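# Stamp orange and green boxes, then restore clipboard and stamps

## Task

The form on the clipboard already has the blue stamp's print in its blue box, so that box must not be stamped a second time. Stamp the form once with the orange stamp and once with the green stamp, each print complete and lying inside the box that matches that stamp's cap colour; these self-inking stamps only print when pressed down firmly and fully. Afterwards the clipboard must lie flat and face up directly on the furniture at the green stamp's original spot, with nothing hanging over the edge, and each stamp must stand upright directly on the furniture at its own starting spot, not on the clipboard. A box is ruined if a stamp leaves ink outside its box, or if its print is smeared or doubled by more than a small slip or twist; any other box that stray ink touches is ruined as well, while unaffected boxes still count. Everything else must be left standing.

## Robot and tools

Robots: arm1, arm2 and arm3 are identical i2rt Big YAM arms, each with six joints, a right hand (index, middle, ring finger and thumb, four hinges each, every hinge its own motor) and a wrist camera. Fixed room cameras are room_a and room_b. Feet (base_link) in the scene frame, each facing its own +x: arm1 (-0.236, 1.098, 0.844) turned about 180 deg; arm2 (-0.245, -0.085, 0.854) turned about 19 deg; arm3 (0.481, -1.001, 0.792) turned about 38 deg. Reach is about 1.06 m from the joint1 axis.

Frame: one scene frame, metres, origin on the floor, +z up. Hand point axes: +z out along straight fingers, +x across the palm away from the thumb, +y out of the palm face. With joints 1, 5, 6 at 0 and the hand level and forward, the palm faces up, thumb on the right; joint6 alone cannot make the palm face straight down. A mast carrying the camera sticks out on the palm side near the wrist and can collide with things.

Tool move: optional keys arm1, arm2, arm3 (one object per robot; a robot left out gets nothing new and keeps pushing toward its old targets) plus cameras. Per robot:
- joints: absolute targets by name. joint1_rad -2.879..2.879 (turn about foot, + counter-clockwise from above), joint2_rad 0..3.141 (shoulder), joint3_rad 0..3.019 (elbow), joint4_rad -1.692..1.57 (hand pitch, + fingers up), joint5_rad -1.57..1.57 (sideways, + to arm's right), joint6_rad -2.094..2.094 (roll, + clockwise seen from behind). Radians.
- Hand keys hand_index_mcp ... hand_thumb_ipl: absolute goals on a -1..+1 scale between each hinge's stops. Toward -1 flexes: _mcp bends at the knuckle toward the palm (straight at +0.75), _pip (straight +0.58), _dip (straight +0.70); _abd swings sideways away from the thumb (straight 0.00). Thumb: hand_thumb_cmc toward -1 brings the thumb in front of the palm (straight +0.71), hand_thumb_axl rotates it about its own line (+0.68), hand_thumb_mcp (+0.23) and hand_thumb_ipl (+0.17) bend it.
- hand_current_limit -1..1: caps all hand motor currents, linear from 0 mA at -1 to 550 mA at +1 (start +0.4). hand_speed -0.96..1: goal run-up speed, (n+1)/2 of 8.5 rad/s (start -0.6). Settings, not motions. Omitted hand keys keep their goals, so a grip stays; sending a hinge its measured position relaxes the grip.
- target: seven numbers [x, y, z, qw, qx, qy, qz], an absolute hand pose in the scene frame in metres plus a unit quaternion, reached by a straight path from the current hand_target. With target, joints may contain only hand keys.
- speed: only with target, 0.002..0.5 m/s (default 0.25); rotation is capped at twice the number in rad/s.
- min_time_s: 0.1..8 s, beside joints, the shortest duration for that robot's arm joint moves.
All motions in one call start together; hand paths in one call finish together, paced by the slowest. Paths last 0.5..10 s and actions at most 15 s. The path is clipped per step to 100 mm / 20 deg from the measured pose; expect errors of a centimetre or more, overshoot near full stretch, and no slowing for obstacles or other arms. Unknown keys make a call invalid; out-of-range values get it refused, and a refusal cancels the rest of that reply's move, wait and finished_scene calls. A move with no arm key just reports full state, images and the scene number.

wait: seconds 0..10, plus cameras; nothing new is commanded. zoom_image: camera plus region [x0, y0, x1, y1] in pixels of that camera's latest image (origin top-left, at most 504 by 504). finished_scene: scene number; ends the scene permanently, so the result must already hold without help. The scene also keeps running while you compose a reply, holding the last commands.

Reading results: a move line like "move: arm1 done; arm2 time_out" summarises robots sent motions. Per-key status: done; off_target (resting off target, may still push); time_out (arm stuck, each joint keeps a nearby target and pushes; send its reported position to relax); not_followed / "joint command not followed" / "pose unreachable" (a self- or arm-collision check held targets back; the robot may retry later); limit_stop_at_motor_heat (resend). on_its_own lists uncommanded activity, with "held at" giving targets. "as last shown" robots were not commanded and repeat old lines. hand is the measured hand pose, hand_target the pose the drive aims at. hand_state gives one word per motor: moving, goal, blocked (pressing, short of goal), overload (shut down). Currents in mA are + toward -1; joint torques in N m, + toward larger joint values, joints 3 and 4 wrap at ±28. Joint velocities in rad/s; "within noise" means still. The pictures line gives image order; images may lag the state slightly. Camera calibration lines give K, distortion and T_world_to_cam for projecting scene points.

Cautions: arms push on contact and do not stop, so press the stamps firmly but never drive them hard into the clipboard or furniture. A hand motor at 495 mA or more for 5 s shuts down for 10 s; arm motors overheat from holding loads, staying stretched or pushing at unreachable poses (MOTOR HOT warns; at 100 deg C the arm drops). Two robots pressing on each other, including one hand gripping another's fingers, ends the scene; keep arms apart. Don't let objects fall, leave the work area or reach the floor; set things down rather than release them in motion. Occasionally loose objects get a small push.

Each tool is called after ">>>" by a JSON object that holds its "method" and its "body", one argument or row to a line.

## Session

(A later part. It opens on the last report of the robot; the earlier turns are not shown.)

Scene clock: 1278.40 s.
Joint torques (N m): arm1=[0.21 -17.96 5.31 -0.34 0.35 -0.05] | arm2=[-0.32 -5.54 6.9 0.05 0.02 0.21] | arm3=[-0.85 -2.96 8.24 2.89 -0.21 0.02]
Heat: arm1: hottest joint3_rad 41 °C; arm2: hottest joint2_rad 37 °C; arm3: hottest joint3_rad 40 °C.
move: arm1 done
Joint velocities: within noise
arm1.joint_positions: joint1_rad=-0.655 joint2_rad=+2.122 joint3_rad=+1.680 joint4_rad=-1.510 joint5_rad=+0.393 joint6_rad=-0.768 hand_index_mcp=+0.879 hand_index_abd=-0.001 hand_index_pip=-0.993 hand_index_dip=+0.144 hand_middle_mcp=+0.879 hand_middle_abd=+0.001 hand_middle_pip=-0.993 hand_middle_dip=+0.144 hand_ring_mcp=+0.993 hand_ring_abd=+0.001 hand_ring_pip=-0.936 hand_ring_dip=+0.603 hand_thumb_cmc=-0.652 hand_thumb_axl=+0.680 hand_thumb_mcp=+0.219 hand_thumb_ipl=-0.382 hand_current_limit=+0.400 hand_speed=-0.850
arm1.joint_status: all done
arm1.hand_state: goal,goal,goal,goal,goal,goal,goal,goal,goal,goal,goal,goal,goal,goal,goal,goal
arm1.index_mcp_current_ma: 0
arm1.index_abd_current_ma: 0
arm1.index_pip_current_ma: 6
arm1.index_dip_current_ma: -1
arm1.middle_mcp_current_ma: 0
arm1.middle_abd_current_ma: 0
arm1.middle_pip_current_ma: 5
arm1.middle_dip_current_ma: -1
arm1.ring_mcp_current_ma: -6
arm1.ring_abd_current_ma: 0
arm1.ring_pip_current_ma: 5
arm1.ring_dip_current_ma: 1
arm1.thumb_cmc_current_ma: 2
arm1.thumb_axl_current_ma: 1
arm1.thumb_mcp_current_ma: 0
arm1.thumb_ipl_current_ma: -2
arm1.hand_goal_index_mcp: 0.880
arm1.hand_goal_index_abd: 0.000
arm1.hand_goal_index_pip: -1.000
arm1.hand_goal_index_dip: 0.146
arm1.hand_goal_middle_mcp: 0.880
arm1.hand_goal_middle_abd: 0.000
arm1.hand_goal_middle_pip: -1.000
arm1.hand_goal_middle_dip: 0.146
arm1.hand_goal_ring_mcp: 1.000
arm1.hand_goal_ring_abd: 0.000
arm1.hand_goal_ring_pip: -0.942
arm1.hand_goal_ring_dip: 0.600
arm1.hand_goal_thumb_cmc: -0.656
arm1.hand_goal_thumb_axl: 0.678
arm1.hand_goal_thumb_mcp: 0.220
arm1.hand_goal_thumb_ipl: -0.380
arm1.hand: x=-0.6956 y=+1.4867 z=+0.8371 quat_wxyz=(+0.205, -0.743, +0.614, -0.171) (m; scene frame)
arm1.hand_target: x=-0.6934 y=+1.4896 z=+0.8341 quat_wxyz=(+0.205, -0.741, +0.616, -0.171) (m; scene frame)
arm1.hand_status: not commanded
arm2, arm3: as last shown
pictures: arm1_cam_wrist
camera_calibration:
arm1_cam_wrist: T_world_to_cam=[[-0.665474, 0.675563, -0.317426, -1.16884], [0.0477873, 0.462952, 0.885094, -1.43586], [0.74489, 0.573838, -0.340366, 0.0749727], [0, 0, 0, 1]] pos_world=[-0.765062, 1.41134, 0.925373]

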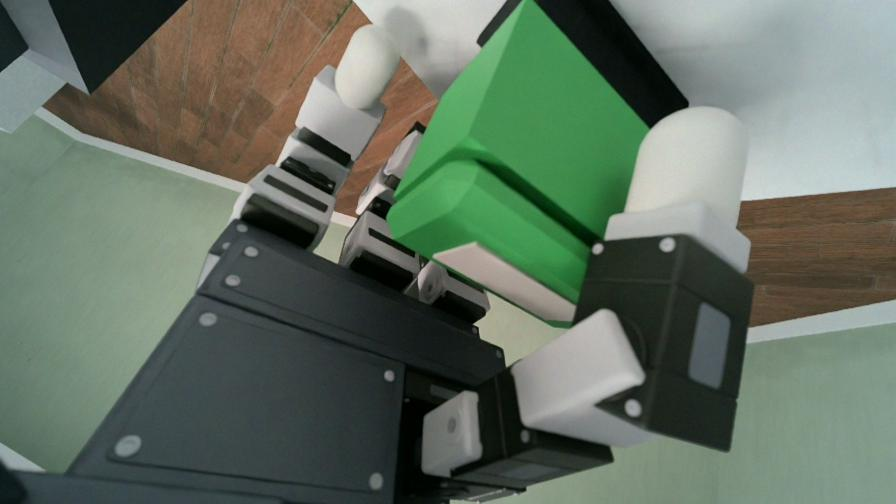

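>>> {"method": "move", "body": {
  "arm1": {"joints":{"hand_index_mcp":0.82,"hand_middle_mcp":0.82}}
}}

>>> {"method": "move", "body": {
  "arm1": {"joints":{"hand_index_mcp":0.77,"hand_middle_mcp":0.77}},
  "cameras": ["arm1_cam_wrist"]
}}

Scene clock: 1280.10 s.
Joint torques (N m): arm1=[0.26 -17.96 5.35 -0.34 0.33 -0.06] | arm2=[-0.44 -5.6 6.9 0.08 0.02 0.22] | arm3=[-0.73 -2.49 8.25 3.17 -0.19 -0.03]
Heat: arm1: hottest joint3_rad 41 °C; arm2: hottest joint2_rad 37 °C; arm3: hottest joint3_rad 40 °C.
move: arm1 done
Joint velocities: within noise
arm1.joint_positions: joint1_rad=-0.655 joint2_rad=+2.122 joint3_rad=+1.680 joint4_rad=-1.510 joint5_rad=+0.394 joint6_rad=-0.768 hand_index_mcp=+0.819 hand_index_abd=-0.001 hand_index_pip=-0.993 hand_index_dip=+0.144 hand_middle_mcp=+0.820 hand_middle_abd=+0.001 hand_middle_pip=-0.993 hand_middle_dip=+0.144 hand_ring_mcp=+0.993 hand_ring_abd=+0.001 hand_ring_pip=-0.936 hand_ring_dip=+0.603 hand_thumb_cmc=-0.652 hand_thumb_axl=+0.680 hand_thumb_mcp=+0.219 hand_thumb_ipl=-0.382 hand_current_limit=+0.400 hand_speed=-0.850
arm1.joint_status: all done
arm1.hand_state: goal,goal,goal,goal,goal,goal,goal,goal,goal,goal,goal,goal,goal,goal,goal,goal
arm1.index_mcp_current_ma: 0
arm1.index_abd_current_ma: 0
arm1.index_pip_current_ma: 6
arm1.index_dip_current_ma: -1
arm1.middle_mcp_current_ma: 0
arm1.middle_abd_current_ma: 0
arm1.middle_pip_current_ma: 5
arm1.middle_dip_current_ma: -1
arm1.ring_mcp_current_ma: -6
arm1.ring_abd_current_ma: 0
arm1.ring_pip_current_ma: 5
arm1.ring_dip_current_ma: 1
arm1.thumb_cmc_current_ma: 2
arm1.thumb_axl_current_ma: 1
arm1.thumb_mcp_current_ma: 0
arm1.thumb_ipl_current_ma: -2
arm1.hand_goal_index_mcp: 0.820
arm1.hand_goal_index_abd: 0.000
arm1.hand_goal_index_pip: -1.000
arm1.hand_goal_index_dip: 0.146
arm1.hand_goal_middle_mcp: 0.820
arm1.hand_goal_middle_abd: 0.000
arm1.hand_goal_middle_pip: -1.000
arm1.hand_goal_middle_dip: 0.146
arm1.hand_goal_ring_mcp: 1.000
arm1.hand_goal_ring_abd: 0.000
arm1.hand_goal_ring_pip: -0.942
arm1.hand_goal_ring_dip: 0.600
arm1.hand_goal_thumb_cmc: -0.656
arm1.hand_goal_thumb_axl: 0.678
arm1.hand_goal_thumb_mcp: 0.220
arm1.hand_goal_thumb_ipl: -0.380
arm1.hand: x=-0.6955 y=+1.4870 z=+0.8372 quat_wxyz=(+0.205, -0.743, +0.614, -0.171) (m; scene frame)
arm1.hand_target: x=-0.6934 y=+1.4896 z=+0.8341 quat_wxyz=(+0.205, -0.741, +0.616, -0.171) (m; scene frame)
arm1.hand_status: not commanded
arm2.joint_positions: joint1_rad=+1.431 joint2_rad=+1.115 joint3_rad=+0.940 joint4_rad=-1.399 joint5_rad=+0.003 joint6_rad=+0.196 hand_index_mcp=+0.620 hand_index_abd=-0.001 hand_index_pip=-0.550 hand_index_dip=+0.700 hand_middle_mcp=+0.620 hand_middle_abd=+0.000 hand_middle_pip=-0.550 hand_middle_dip=+0.699 hand_ring_mcp=+0.620 hand_ring_abd=+0.000 hand_ring_pip=-0.550 hand_ring_dip=+0.696 hand_thumb_cmc=-0.571 hand_thumb_axl=+0.676 hand_thumb_mcp=+0.092 hand_thumb_ipl=-0.628 hand_current_limit=+0.750 hand_speed=-0.700
arm2.joint_status: not commanded
arm2.hand_state: goal,goal,goal,goal,goal,goal,goal,goal,goal,goal,goal,goal,goal,goal,goal,goal
arm2.index_mcp_current_ma: 0
arm2.index_abd_current_ma: 0
arm2.index_pip_current_ma: 0
arm2.index_dip_current_ma: 1
arm2.middle_mcp_current_ma: 0
arm2.middle_abd_current_ma: 0
arm2.middle_pip_current_ma: 0
arm2.middle_dip_current_ma: 1
arm2.ring_mcp_current_ma: 0
arm2.ring_abd_current_ma: 0
arm2.ring_pip_current_ma: 0
arm2.ring_dip_current_ma: 0
arm2.thumb_cmc_current_ma: 0
arm2.thumb_axl_current_ma: 0
arm2.thumb_mcp_current_ma: -4
arm2.thumb_ipl_current_ma: 1
arm2.hand_goal_index_mcp: 0.620
arm2.hand_goal_index_abd: 0.000
arm2.hand_goal_index_pip: -0.550
arm2.hand_goal_index_dip: 0.696
arm2.hand_goal_middle_mcp: 0.620
arm2.hand_goal_middle_abd: 0.000
arm2.hand_goal_middle_pip: -0.550
arm2.hand_goal_middle_dip: 0.696
arm2.hand_goal_ring_mcp: 0.620
arm2.hand_goal_ring_abd: 0.000
arm2.hand_goal_ring_pip: -0.550
arm2.hand_goal_ring_dip: 0.696
arm2.hand_goal_thumb_cmc: -0.570
arm2.hand_goal_thumb_axl: 0.678
arm2.hand_goal_thumb_mcp: 0.100
arm2.hand_goal_thumb_ipl: -0.630
arm2.hand: x=-0.2771 y=+0.2847 z=+1.0426 quat_wxyz=(+0.000, +0.001, +1.000, +0.001) (m; scene frame)
arm2.hand_target: x=-0.2800 y=+0.2801 z=+1.0450 quat_wxyz=(+0.000, +0.000, +1.000, +0.000) (m; scene frame)
arm2.hand_status: not commanded
arm3.joint_positions: joint1_rad=+0.309 joint2_rad=+0.926 joint3_rad=+0.271 joint4_rad=+0.150 joint5_rad=-0.370 joint6_rad=-0.208 hand_index_mcp=+0.759 hand_index_abd=+0.001 hand_index_pip=+0.577 hand_index_dip=+0.696 hand_middle_mcp=+0.759 hand_middle_abd=+0.001 hand_middle_pip=+0.577 hand_middle_dip=+0.696 hand_ring_mcp=+0.760 hand_ring_abd=+0.001 hand_ring_pip=+0.577 hand_ring_dip=+0.696 hand_thumb_cmc=+0.719 hand_thumb_axl=+0.677 hand_thumb_mcp=+0.225 hand_thumb_ipl=+0.168 hand_current_limit=+0.400 hand_speed=-0.600
arm3.joint_status: not commanded
arm3.hand_state: goal,goal,goal,goal,goal,goal,goal,goal,goal,goal,goal,goal,goal,goal,goal,goal
arm3.index_mcp_current_ma: 2
arm3.index_abd_current_ma: 0
arm3.index_pip_current_ma: 0
arm3.index_dip_current_ma: 0
arm3.middle_mcp_current_ma: 2
arm3.middle_abd_current_ma: 0
arm3.middle_pip_current_ma: 0
arm3.middle_dip_current_ma: 0
arm3.ring_mcp_current_ma: 2
arm3.ring_abd_current_ma: 0
arm3.ring_pip_current_ma: 0
arm3.ring_dip_current_ma: 0
arm3.thumb_cmc_current_ma: 2
arm3.thumb_axl_current_ma: 0
arm3.thumb_mcp_current_ma: 0
arm3.thumb_ipl_current_ma: 0
arm3.hand_goal_index_mcp: 0.754
arm3.hand_goal_index_abd: 0.000
arm3.hand_goal_index_pip: 0.576
arm3.hand_goal_index_dip: 0.696
arm3.hand_goal_middle_mcp: 0.754
arm3.hand_goal_middle_abd: 0.000
arm3.hand_goal_middle_pip: 0.576
arm3.hand_goal_middle_dip: 0.696
arm3.hand_goal_ring_mcp: 0.754
arm3.hand_goal_ring_abd: 0.000
arm3.hand_goal_ring_pip: 0.576
arm3.hand_goal_ring_dip: 0.696
arm3.hand_goal_thumb_cmc: 0.714
arm3.hand_goal_thumb_axl: 0.678
arm3.hand_goal_thumb_mcp: 0.226
arm3.hand_goal_thumb_ipl: 0.168
arm3.hand: x=+0.6566 y=-0.6347 z=+0.9960 quat_wxyz=(+0.049, +0.069, +0.849, +0.522) (m; scene frame)
arm3.hand_target: x=+0.6600 y=-0.6374 z=+0.9905 quat_wxyz=(+0.048, +0.077, +0.849, +0.521) (m; scene frame)
arm3.hand_status: not commanded
pictures: none

Scene clock: 1280.63 s.
Joint torques (N m): arm1=[0.21 -17.96 5.34 -0.34 0.3 -0.05] | arm2=[-0.21 -5.71 6.87 0.06 0.01 0.2] | arm3=[-0.21 -2.32 8.32 2.97 -0.16 -0.01]
Heat: arm1: hottest joint3_rad 41 °C; arm2: hottest joint2_rad 37 °C; arm3: hottest joint3_rad 40 °C.
move: arm1 done
Joint velocities: within noise
arm1.joint_positions: joint1_rad=-0.655 joint2_rad=+2.122 joint3_rad=+1.680 joint4_rad=-1.510 joint5_rad=+0.394 joint6_rad=-0.768 hand_index_mcp=+0.770 hand_index_abd=-0.001 hand_index_pip=-0.993 hand_index_dip=+0.144 hand_middle_mcp=+0.784 hand_middle_abd=+0.001 hand_middle_pip=-0.993 hand_middle_dip=+0.145 hand_ring_mcp=+0.993 hand_ring_abd=+0.001 hand_ring_pip=-0.936 hand_ring_dip=+0.603 hand_thumb_cmc=-0.652 hand_thumb_axl=+0.680 hand_thumb_mcp=+0.219 hand_thumb_ipl=-0.381 hand_current_limit=+0.400 hand_speed=-0.850
arm1.joint_status: all done
arm1.hand_state: goal,goal,goal,goal,goal,goal,goal,goal,goal,goal,goal,goal,goal,goal,goal,goal
arm1.index_mcp_current_ma: 0
arm1.index_abd_current_ma: 0
arm1.index_pip_current_ma: 6
arm1.index_dip_current_ma: -1
arm1.middle_mcp_current_ma: 17
arm1.middle_abd_current_ma: 0
arm1.middle_pip_current_ma: 5
arm1.middle_dip_current_ma: -1
arm1.ring_mcp_current_ma: -6
arm1.ring_abd_current_ma: 0
arm1.ring_pip_current_ma: 5
arm1.ring_dip_current_ma: 1
arm1.thumb_cmc_current_ma: 2
arm1.thumb_axl_current_ma: 1
arm1.thumb_mcp_current_ma: 0
arm1.thumb_ipl_current_ma: -1
arm1.hand_goal_index_mcp: 0.770
arm1.hand_goal_index_abd: 0.000
arm1.hand_goal_index_pip: -1.000
arm1.hand_goal_index_dip: 0.146
arm1.hand_goal_middle_mcp: 0.770
arm1.hand_goal_middle_abd: 0.000
arm1.hand_goal_middle_pip: -1.000
arm1.hand_goal_middle_dip: 0.146
arm1.hand_goal_ring_mcp: 1.000
arm1.hand_goal_ring_abd: 0.000
arm1.hand_goal_ring_pip: -0.942
arm1.hand_goal_ring_dip: 0.600
arm1.hand_goal_thumb_cmc: -0.656
arm1.hand_goal_thumb_axl: 0.678
arm1.hand_goal_thumb_mcp: 0.220
arm1.hand_goal_thumb_ipl: -0.380
arm1.hand: x=-0.6954 y=+1.4870 z=+0.8372 quat_wxyz=(+0.205, -0.743, +0.614, -0.171) (m; scene frame)
arm1.hand_target: x=-0.6935 y=+1.4895 z=+0.8341 quat_wxyz=(+0.205, -0.741, +0.616, -0.171) (m; scene frame)
arm1.hand_status: not commanded
arm2, arm3: as last shown
pictures: arm1_cam_wrist
camera_calibration:
arm1_cam_wrist: T_world_to_cam=[[-0.66525, 0.675836, -0.317315, -1.16922], [0.047441, 0.462406, 0.885398, -1.43574], [0.745112, 0.573957, -0.339678, 0.0741493], [0, 0, 0, 1]] pos_world=[-0.764961, 1.41154, 0.925376]

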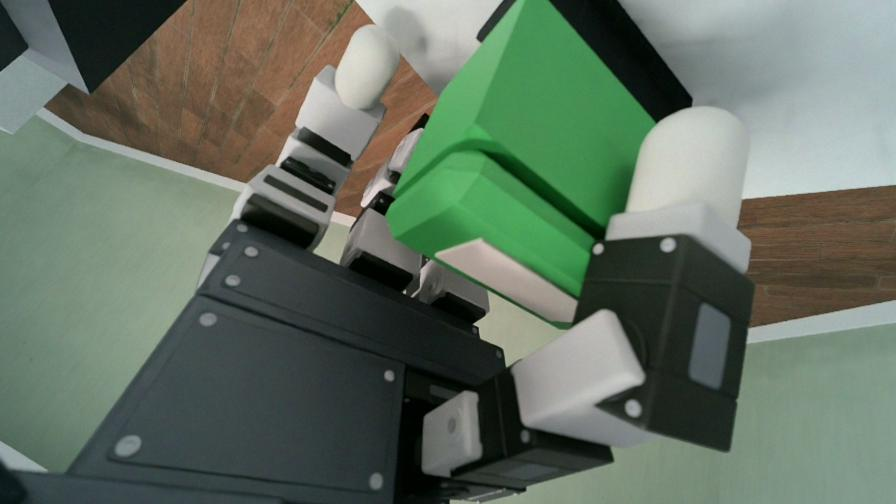

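>>> {"method": "move", "body": {
  "arm1": {"joints":{"hand_index_mcp":1.0,"hand_middle_mcp":1.0,"hand_thumb_mcp":0.4}}
}}

>>> {"method": "move", "body": {
  "arm1": {"target":[-0.708,1.49,0.89,0.2054,-0.7409,0.6162,-0.1709],"speed":0.08}
}}

>>> {"method": "move", "body": {
  "arm1": {"target":[-0.7001,1.4885,0.834,0.2054,-0.7409,0.6162,-0.1709],"speed":0.06}
}}

>>> {"method": "move", "body": {
  "arm1": {"joints":{"hand_index_mcp":0.9,"hand_middle_mcp":0.9,"hand_thumb_mcp":0.24}},
  "cameras": ["arm1_cam_wrist"]
}}

Scene clock: 1285.10 s.
Joint torques (N m): arm1=[0.15 -17.96 5.33 -0.32 0.3 -0.05] | arm2=[-0.15 -5.66 6.91 0.09 0.01 0.21] | arm3=[-0.26 -3.02 8.06 3.15 -0.21 -0.05]
Heat: arm1: hottest joint3_rad 41 °C; arm2: hottest joint2_rad 37 °C; arm3: hottest joint3_rad 40 °C.
move: arm1 done
Joint velocities: within noise
arm1.joint_positions: joint1_rad=-0.655 joint2_rad=+2.122 joint3_rad=+1.680 joint4_rad=-1.510 joint5_rad=+0.395 joint6_rad=-0.768 hand_index_mcp=+0.988 hand_index_abd=-0.001 hand_index_pip=-0.993 hand_index_dip=+0.144 hand_middle_mcp=+0.988 hand_middle_abd=+0.001 hand_middle_pip=-0.997 hand_middle_dip=+0.145 hand_ring_mcp=+0.993 hand_ring_abd=+0.001 hand_ring_pip=-0.936 hand_ring_dip=+0.603 hand_thumb_cmc=-0.652 hand_thumb_axl=+0.680 hand_thumb_mcp=+0.392 hand_thumb_ipl=-0.381 hand_current_limit=+0.400 hand_speed=-0.850
arm1.joint_status: all done
arm1.hand_state: goal,goal,goal,goal,goal,goal,goal,goal,goal,goal,goal,goal,goal,goal,goal,goal
arm1.index_mcp_current_ma: -14
arm1.index_abd_current_ma: 0
arm1.index_pip_current_ma: 6
arm1.index_dip_current_ma: -1
arm1.middle_mcp_current_ma: -14
arm1.middle_abd_current_ma: 0
arm1.middle_pip_current_ma: 2
arm1.middle_dip_current_ma: -1
arm1.ring_mcp_current_ma: -6
arm1.ring_abd_current_ma: 0
arm1.ring_pip_current_ma: 5
arm1.ring_dip_current_ma: 1
arm1.thumb_cmc_current_ma: 2
arm1.thumb_axl_current_ma: 1
arm1.thumb_mcp_current_ma: -10
arm1.thumb_ipl_current_ma: -1
arm1.hand_goal_index_mcp: 1.000
arm1.hand_goal_index_abd: 0.000
arm1.hand_goal_index_pip: -1.000
arm1.hand_goal_index_dip: 0.146
arm1.hand_goal_middle_mcp: 1.000
arm1.hand_goal_middle_abd: 0.000
arm1.hand_goal_middle_pip: -1.000
arm1.hand_goal_middle_dip: 0.146
arm1.hand_goal_ring_mcp: 1.000
arm1.hand_goal_ring_abd: 0.000
arm1.hand_goal_ring_pip: -0.942
arm1.hand_goal_ring_dip: 0.600
arm1.hand_goal_thumb_cmc: -0.656
arm1.hand_goal_thumb_axl: 0.678
arm1.hand_goal_thumb_mcp: 0.400
arm1.hand_goal_thumb_ipl: -0.380
arm1.hand: x=-0.6954 y=+1.4871 z=+0.8372 quat_wxyz=(+0.205, -0.743, +0.614, -0.171) (m; scene frame)
arm1.hand_target: x=-0.6935 y=+1.4895 z=+0.8341 quat_wxyz=(+0.205, -0.741, +0.616, -0.171) (m; scene frame)
arm1.hand_status: not commanded
arm2, arm3: as last shown
pictures: none

Scene clock: 1286.53 s.
Joint torques (N m): arm1=[1.03 -20.37 9.26 -1.36 0.17 0.02] | arm2=[-0.5 -5.6 6.91 0.14 0.02 0.21] | arm3=[-1.03 -2.67 8.23 3.02 -0.23 -0.07]
Heat: arm1: hottest joint3_rad 41 °C; arm2: hottest joint2_rad 37 °C; arm3: hottest joint3_rad 40 °C.
move: arm1 off_target
Joint velocities: within noise
arm1.joint_positions: joint1_rad=-0.654 joint2_rad=+2.122 joint3_rad=+1.730 joint4_rad=-1.631 joint5_rad=+0.392 joint6_rad=-0.763 hand_index_mcp=+0.988 hand_index_abd=-0.001 hand_index_pip=-0.993 hand_index_dip=+0.144 hand_middle_mcp=+0.988 hand_middle_abd=+0.001 hand_middle_pip=-0.997 hand_middle_dip=+0.145 hand_ring_mcp=+0.993 hand_ring_abd=+0.001 hand_ring_pip=-0.936 hand_ring_dip=+0.603 hand_thumb_cmc=-0.652 hand_thumb_axl=+0.680 hand_thumb_mcp=+0.392 hand_thumb_ipl=-0.381 hand_current_limit=+0.400 hand_speed=-0.850
arm1.joint_status: not commanded
arm1.hand_state: goal,goal,goal,goal,goal,goal,goal,goal,goal,goal,goal,goal,goal,goal,goal,goal
arm1.index_mcp_current_ma: -14
arm1.index_abd_current_ma: 0
arm1.index_pip_current_ma: 6
arm1.index_dip_current_ma: -1
arm1.middle_mcp_current_ma: -14
arm1.middle_abd_current_ma: 0
arm1.middle_pip_current_ma: 2
arm1.middle_dip_current_ma: -1
arm1.ring_mcp_current_ma: -6
arm1.ring_abd_current_ma: 0
arm1.ring_pip_current_ma: 4
arm1.ring_dip_current_ma: 1
arm1.thumb_cmc_current_ma: 2
arm1.thumb_axl_current_ma: 1
arm1.thumb_mcp_current_ma: -10
arm1.thumb_ipl_current_ma: -1
arm1.hand_goal_index_mcp: 1.000
arm1.hand_goal_index_abd: 0.000
arm1.hand_goal_index_pip: -1.000
arm1.hand_goal_index_dip: 0.146
arm1.hand_goal_middle_mcp: 1.000
arm1.hand_goal_middle_abd: 0.000
arm1.hand_goal_middle_pip: -1.000
arm1.hand_goal_middle_dip: 0.146
arm1.hand_goal_ring_mcp: 1.000
arm1.hand_goal_ring_abd: 0.000
arm1.hand_goal_ring_pip: -0.942
arm1.hand_goal_ring_dip: 0.600
arm1.hand_goal_thumb_cmc: -0.656
arm1.hand_goal_thumb_axl: 0.678
arm1.hand_goal_thumb_mcp: 0.400
arm1.hand_goal_thumb_ipl: -0.380
arm1.hand: x=-0.6877 y=+1.4799 z=+0.8570 quat_wxyz=(+0.206, -0.741, +0.606, -0.204) (m; scene frame)
arm1.hand_target: x=-0.7067 y=+1.4889 z=+0.8904 quat_wxyz=(+0.205, -0.741, +0.616, -0.171) (m; scene frame)
arm1.hand_status: off_target (0.040 m and 4.0 deg from the pose sent, 0.054 m and 0.3 deg at the start)
arm2, arm3: as last shown
pictures: none

Scene clock: 1288.10 s.
Joint torques (N m): arm1=[0.73 -17.9 5.27 -0.35 0.31 -0.03] | arm2=[-0.44 -5.71 6.93 0.09 0.02 0.21] | arm3=[-0.91 -3.08 8.24 2.89 -0.27 -0.01]
Heat: arm1: hottest joint3_rad 41 °C; arm2: hottest joint2_rad 37 °C; arm3: hottest joint3_rad 40 °C.
move: arm1 done
Joint velocities: within noise
arm1.joint_positions: joint1_rad=-0.654 joint2_rad=+2.131 joint3_rad=+1.702 joint4_rad=-1.522 joint5_rad=+0.391 joint6_rad=-0.763 hand_index_mcp=+0.988 hand_index_abd=-0.001 hand_index_pip=-0.993 hand_index_dip=+0.144 hand_middle_mcp=+0.988 hand_middle_abd=+0.001 hand_middle_pip=-0.997 hand_middle_dip=+0.145 hand_ring_mcp=+0.993 hand_ring_abd=+0.001 hand_ring_pip=-0.936 hand_ring_dip=+0.603 hand_thumb_cmc=-0.652 hand_thumb_axl=+0.680 hand_thumb_mcp=+0.392 hand_thumb_ipl=-0.381 hand_current_limit=+0.400 hand_speed=-0.850
arm1.joint_status: not commanded
arm1.hand_state: goal,goal,goal,goal,goal,goal,goal,goal,goal,goal,goal,goal,goal,goal,goal,goal
arm1.index_mcp_current_ma: -14
arm1.index_abd_current_ma: 0
arm1.index_pip_current_ma: 6
arm1.index_dip_current_ma: -1
arm1.middle_mcp_current_ma: -14
arm1.middle_abd_current_ma: 0
arm1.middle_pip_current_ma: 2
arm1.middle_dip_current_ma: -1
arm1.ring_mcp_current_ma: -6
arm1.ring_abd_current_ma: 0
arm1.ring_pip_current_ma: 4
arm1.ring_dip_current_ma: 1
arm1.thumb_cmc_current_ma: 2
arm1.thumb_axl_current_ma: 1
arm1.thumb_mcp_current_ma: -10
arm1.thumb_ipl_current_ma: -1
arm1.hand_goal_index_mcp: 1.000
arm1.hand_goal_index_abd: 0.000
arm1.hand_goal_index_pip: -1.000
arm1.hand_goal_index_dip: 0.146
arm1.hand_goal_middle_mcp: 1.000
arm1.hand_goal_middle_abd: 0.000
arm1.hand_goal_middle_pip: -1.000
arm1.hand_goal_middle_dip: 0.146
arm1.hand_goal_ring_mcp: 1.000
arm1.hand_goal_ring_abd: 0.000
arm1.hand_goal_ring_pip: -0.942
arm1.hand_goal_ring_dip: 0.600
arm1.hand_goal_thumb_cmc: -0.656
arm1.hand_goal_thumb_axl: 0.678
arm1.hand_goal_thumb_mcp: 0.400
arm1.hand_goal_thumb_ipl: -0.380
arm1.hand: x=-0.7001 y=+1.4893 z=+0.8389 quat_wxyz=(+0.204, -0.741, +0.616, -0.170) (m; scene frame)
arm1.hand_target: x=-0.7001 y=+1.4884 z=+0.8341 quat_wxyz=(+0.205, -0.741, +0.616, -0.171) (m; scene frame)
arm1.hand_status: done (0.005 m and 0.2 deg from the pose sent, 0.027 m and 4.0 deg at the start)
arm2, arm3: as last shown
pictures: none

Scene clock: 1288.90 s.
Joint torques (N m): arm1=[0.62 -17.85 5.29 -0.34 0.31 -0.03] | arm2=[-0.21 -5.6 6.89 0.12 0.02 0.22] | arm3=[-0.73 -2.43 8.2 2.99 -0.21 -0.08]
Heat: arm1: hottest joint3_rad 41 °C; arm2: hottest joint2_rad 37 °C; arm3: hottest joint3_rad 40 °C.
move: arm1 done
Joint velocities: within noise
arm1.joint_positions: joint1_rad=-0.654 joint2_rad=+2.131 joint3_rad=+1.702 joint4_rad=-1.522 joint5_rad=+0.391 joint6_rad=-0.763 hand_index_mcp=+0.899 hand_index_abd=-0.001 hand_index_pip=-0.993 hand_index_dip=+0.144 hand_middle_mcp=+0.899 hand_middle_abd=+0.001 hand_middle_pip=-0.997 hand_middle_dip=+0.145 hand_ring_mcp=+0.993 hand_ring_abd=+0.001 hand_ring_pip=-0.936 hand_ring_dip=+0.603 hand_thumb_cmc=-0.652 hand_thumb_axl=+0.680 hand_thumb_mcp=+0.239 hand_thumb_ipl=-0.381 hand_current_limit=+0.400 hand_speed=-0.850
arm1.joint_status: all done
arm1.hand_state: goal,goal,goal,goal,goal,goal,goal,goal,goal,goal,goal,goal,goal,goal,goal,goal
arm1.index_mcp_current_ma: -1
arm1.index_abd_current_ma: 0
arm1.index_pip_current_ma: 6
arm1.index_dip_current_ma: -1
arm1.middle_mcp_current_ma: -1
arm1.middle_abd_current_ma: 0
arm1.middle_pip_current_ma: 2
arm1.middle_dip_current_ma: -1
arm1.ring_mcp_current_ma: -6
arm1.ring_abd_current_ma: 0
arm1.ring_pip_current_ma: 4
arm1.ring_dip_current_ma: 1
arm1.thumb_cmc_current_ma: 2
arm1.thumb_axl_current_ma: 1
arm1.thumb_mcp_current_ma: 0
arm1.thumb_ipl_current_ma: -1
arm1.hand_goal_index_mcp: 0.900
arm1.hand_goal_index_abd: 0.000
arm1.hand_goal_index_pip: -1.000
arm1.hand_goal_index_dip: 0.146
arm1.hand_goal_middle_mcp: 0.900
arm1.hand_goal_middle_abd: 0.000
arm1.hand_goal_middle_pip: -1.000
arm1.hand_goal_middle_dip: 0.146
arm1.hand_goal_ring_mcp: 1.000
arm1.hand_goal_ring_abd: 0.000
arm1.hand_goal_ring_pip: -0.942
arm1.hand_goal_ring_dip: 0.600
arm1.hand_goal_thumb_cmc: -0.656
arm1.hand_goal_thumb_axl: 0.678
arm1.hand_goal_thumb_mcp: 0.240
arm1.hand_goal_thumb_ipl: -0.380
arm1.hand: x=-0.7001 y=+1.4893 z=+0.8389 quat_wxyz=(+0.204, -0.741, +0.616, -0.170) (m; scene frame)
arm1.hand_target: x=-0.7001 y=+1.4884 z=+0.8341 quat_wxyz=(+0.205, -0.741, +0.616, -0.171) (m; scene frame)
arm1.hand_status: not commanded
arm2, arm3: as last shown
pictures: arm1_cam_wrist
camera_calibration:
arm1_cam_wrist: T_world_to_cam=[[-0.663003, 0.679103, -0.315034, -1.1785], [0.0518008, 0.46143, 0.885663, -1.43386], [0.746822, 0.570878, -0.341107, 0.0839262], [0, 0, 0, 1]] pos_world=[-0.76975, 1.41403, 0.927275]

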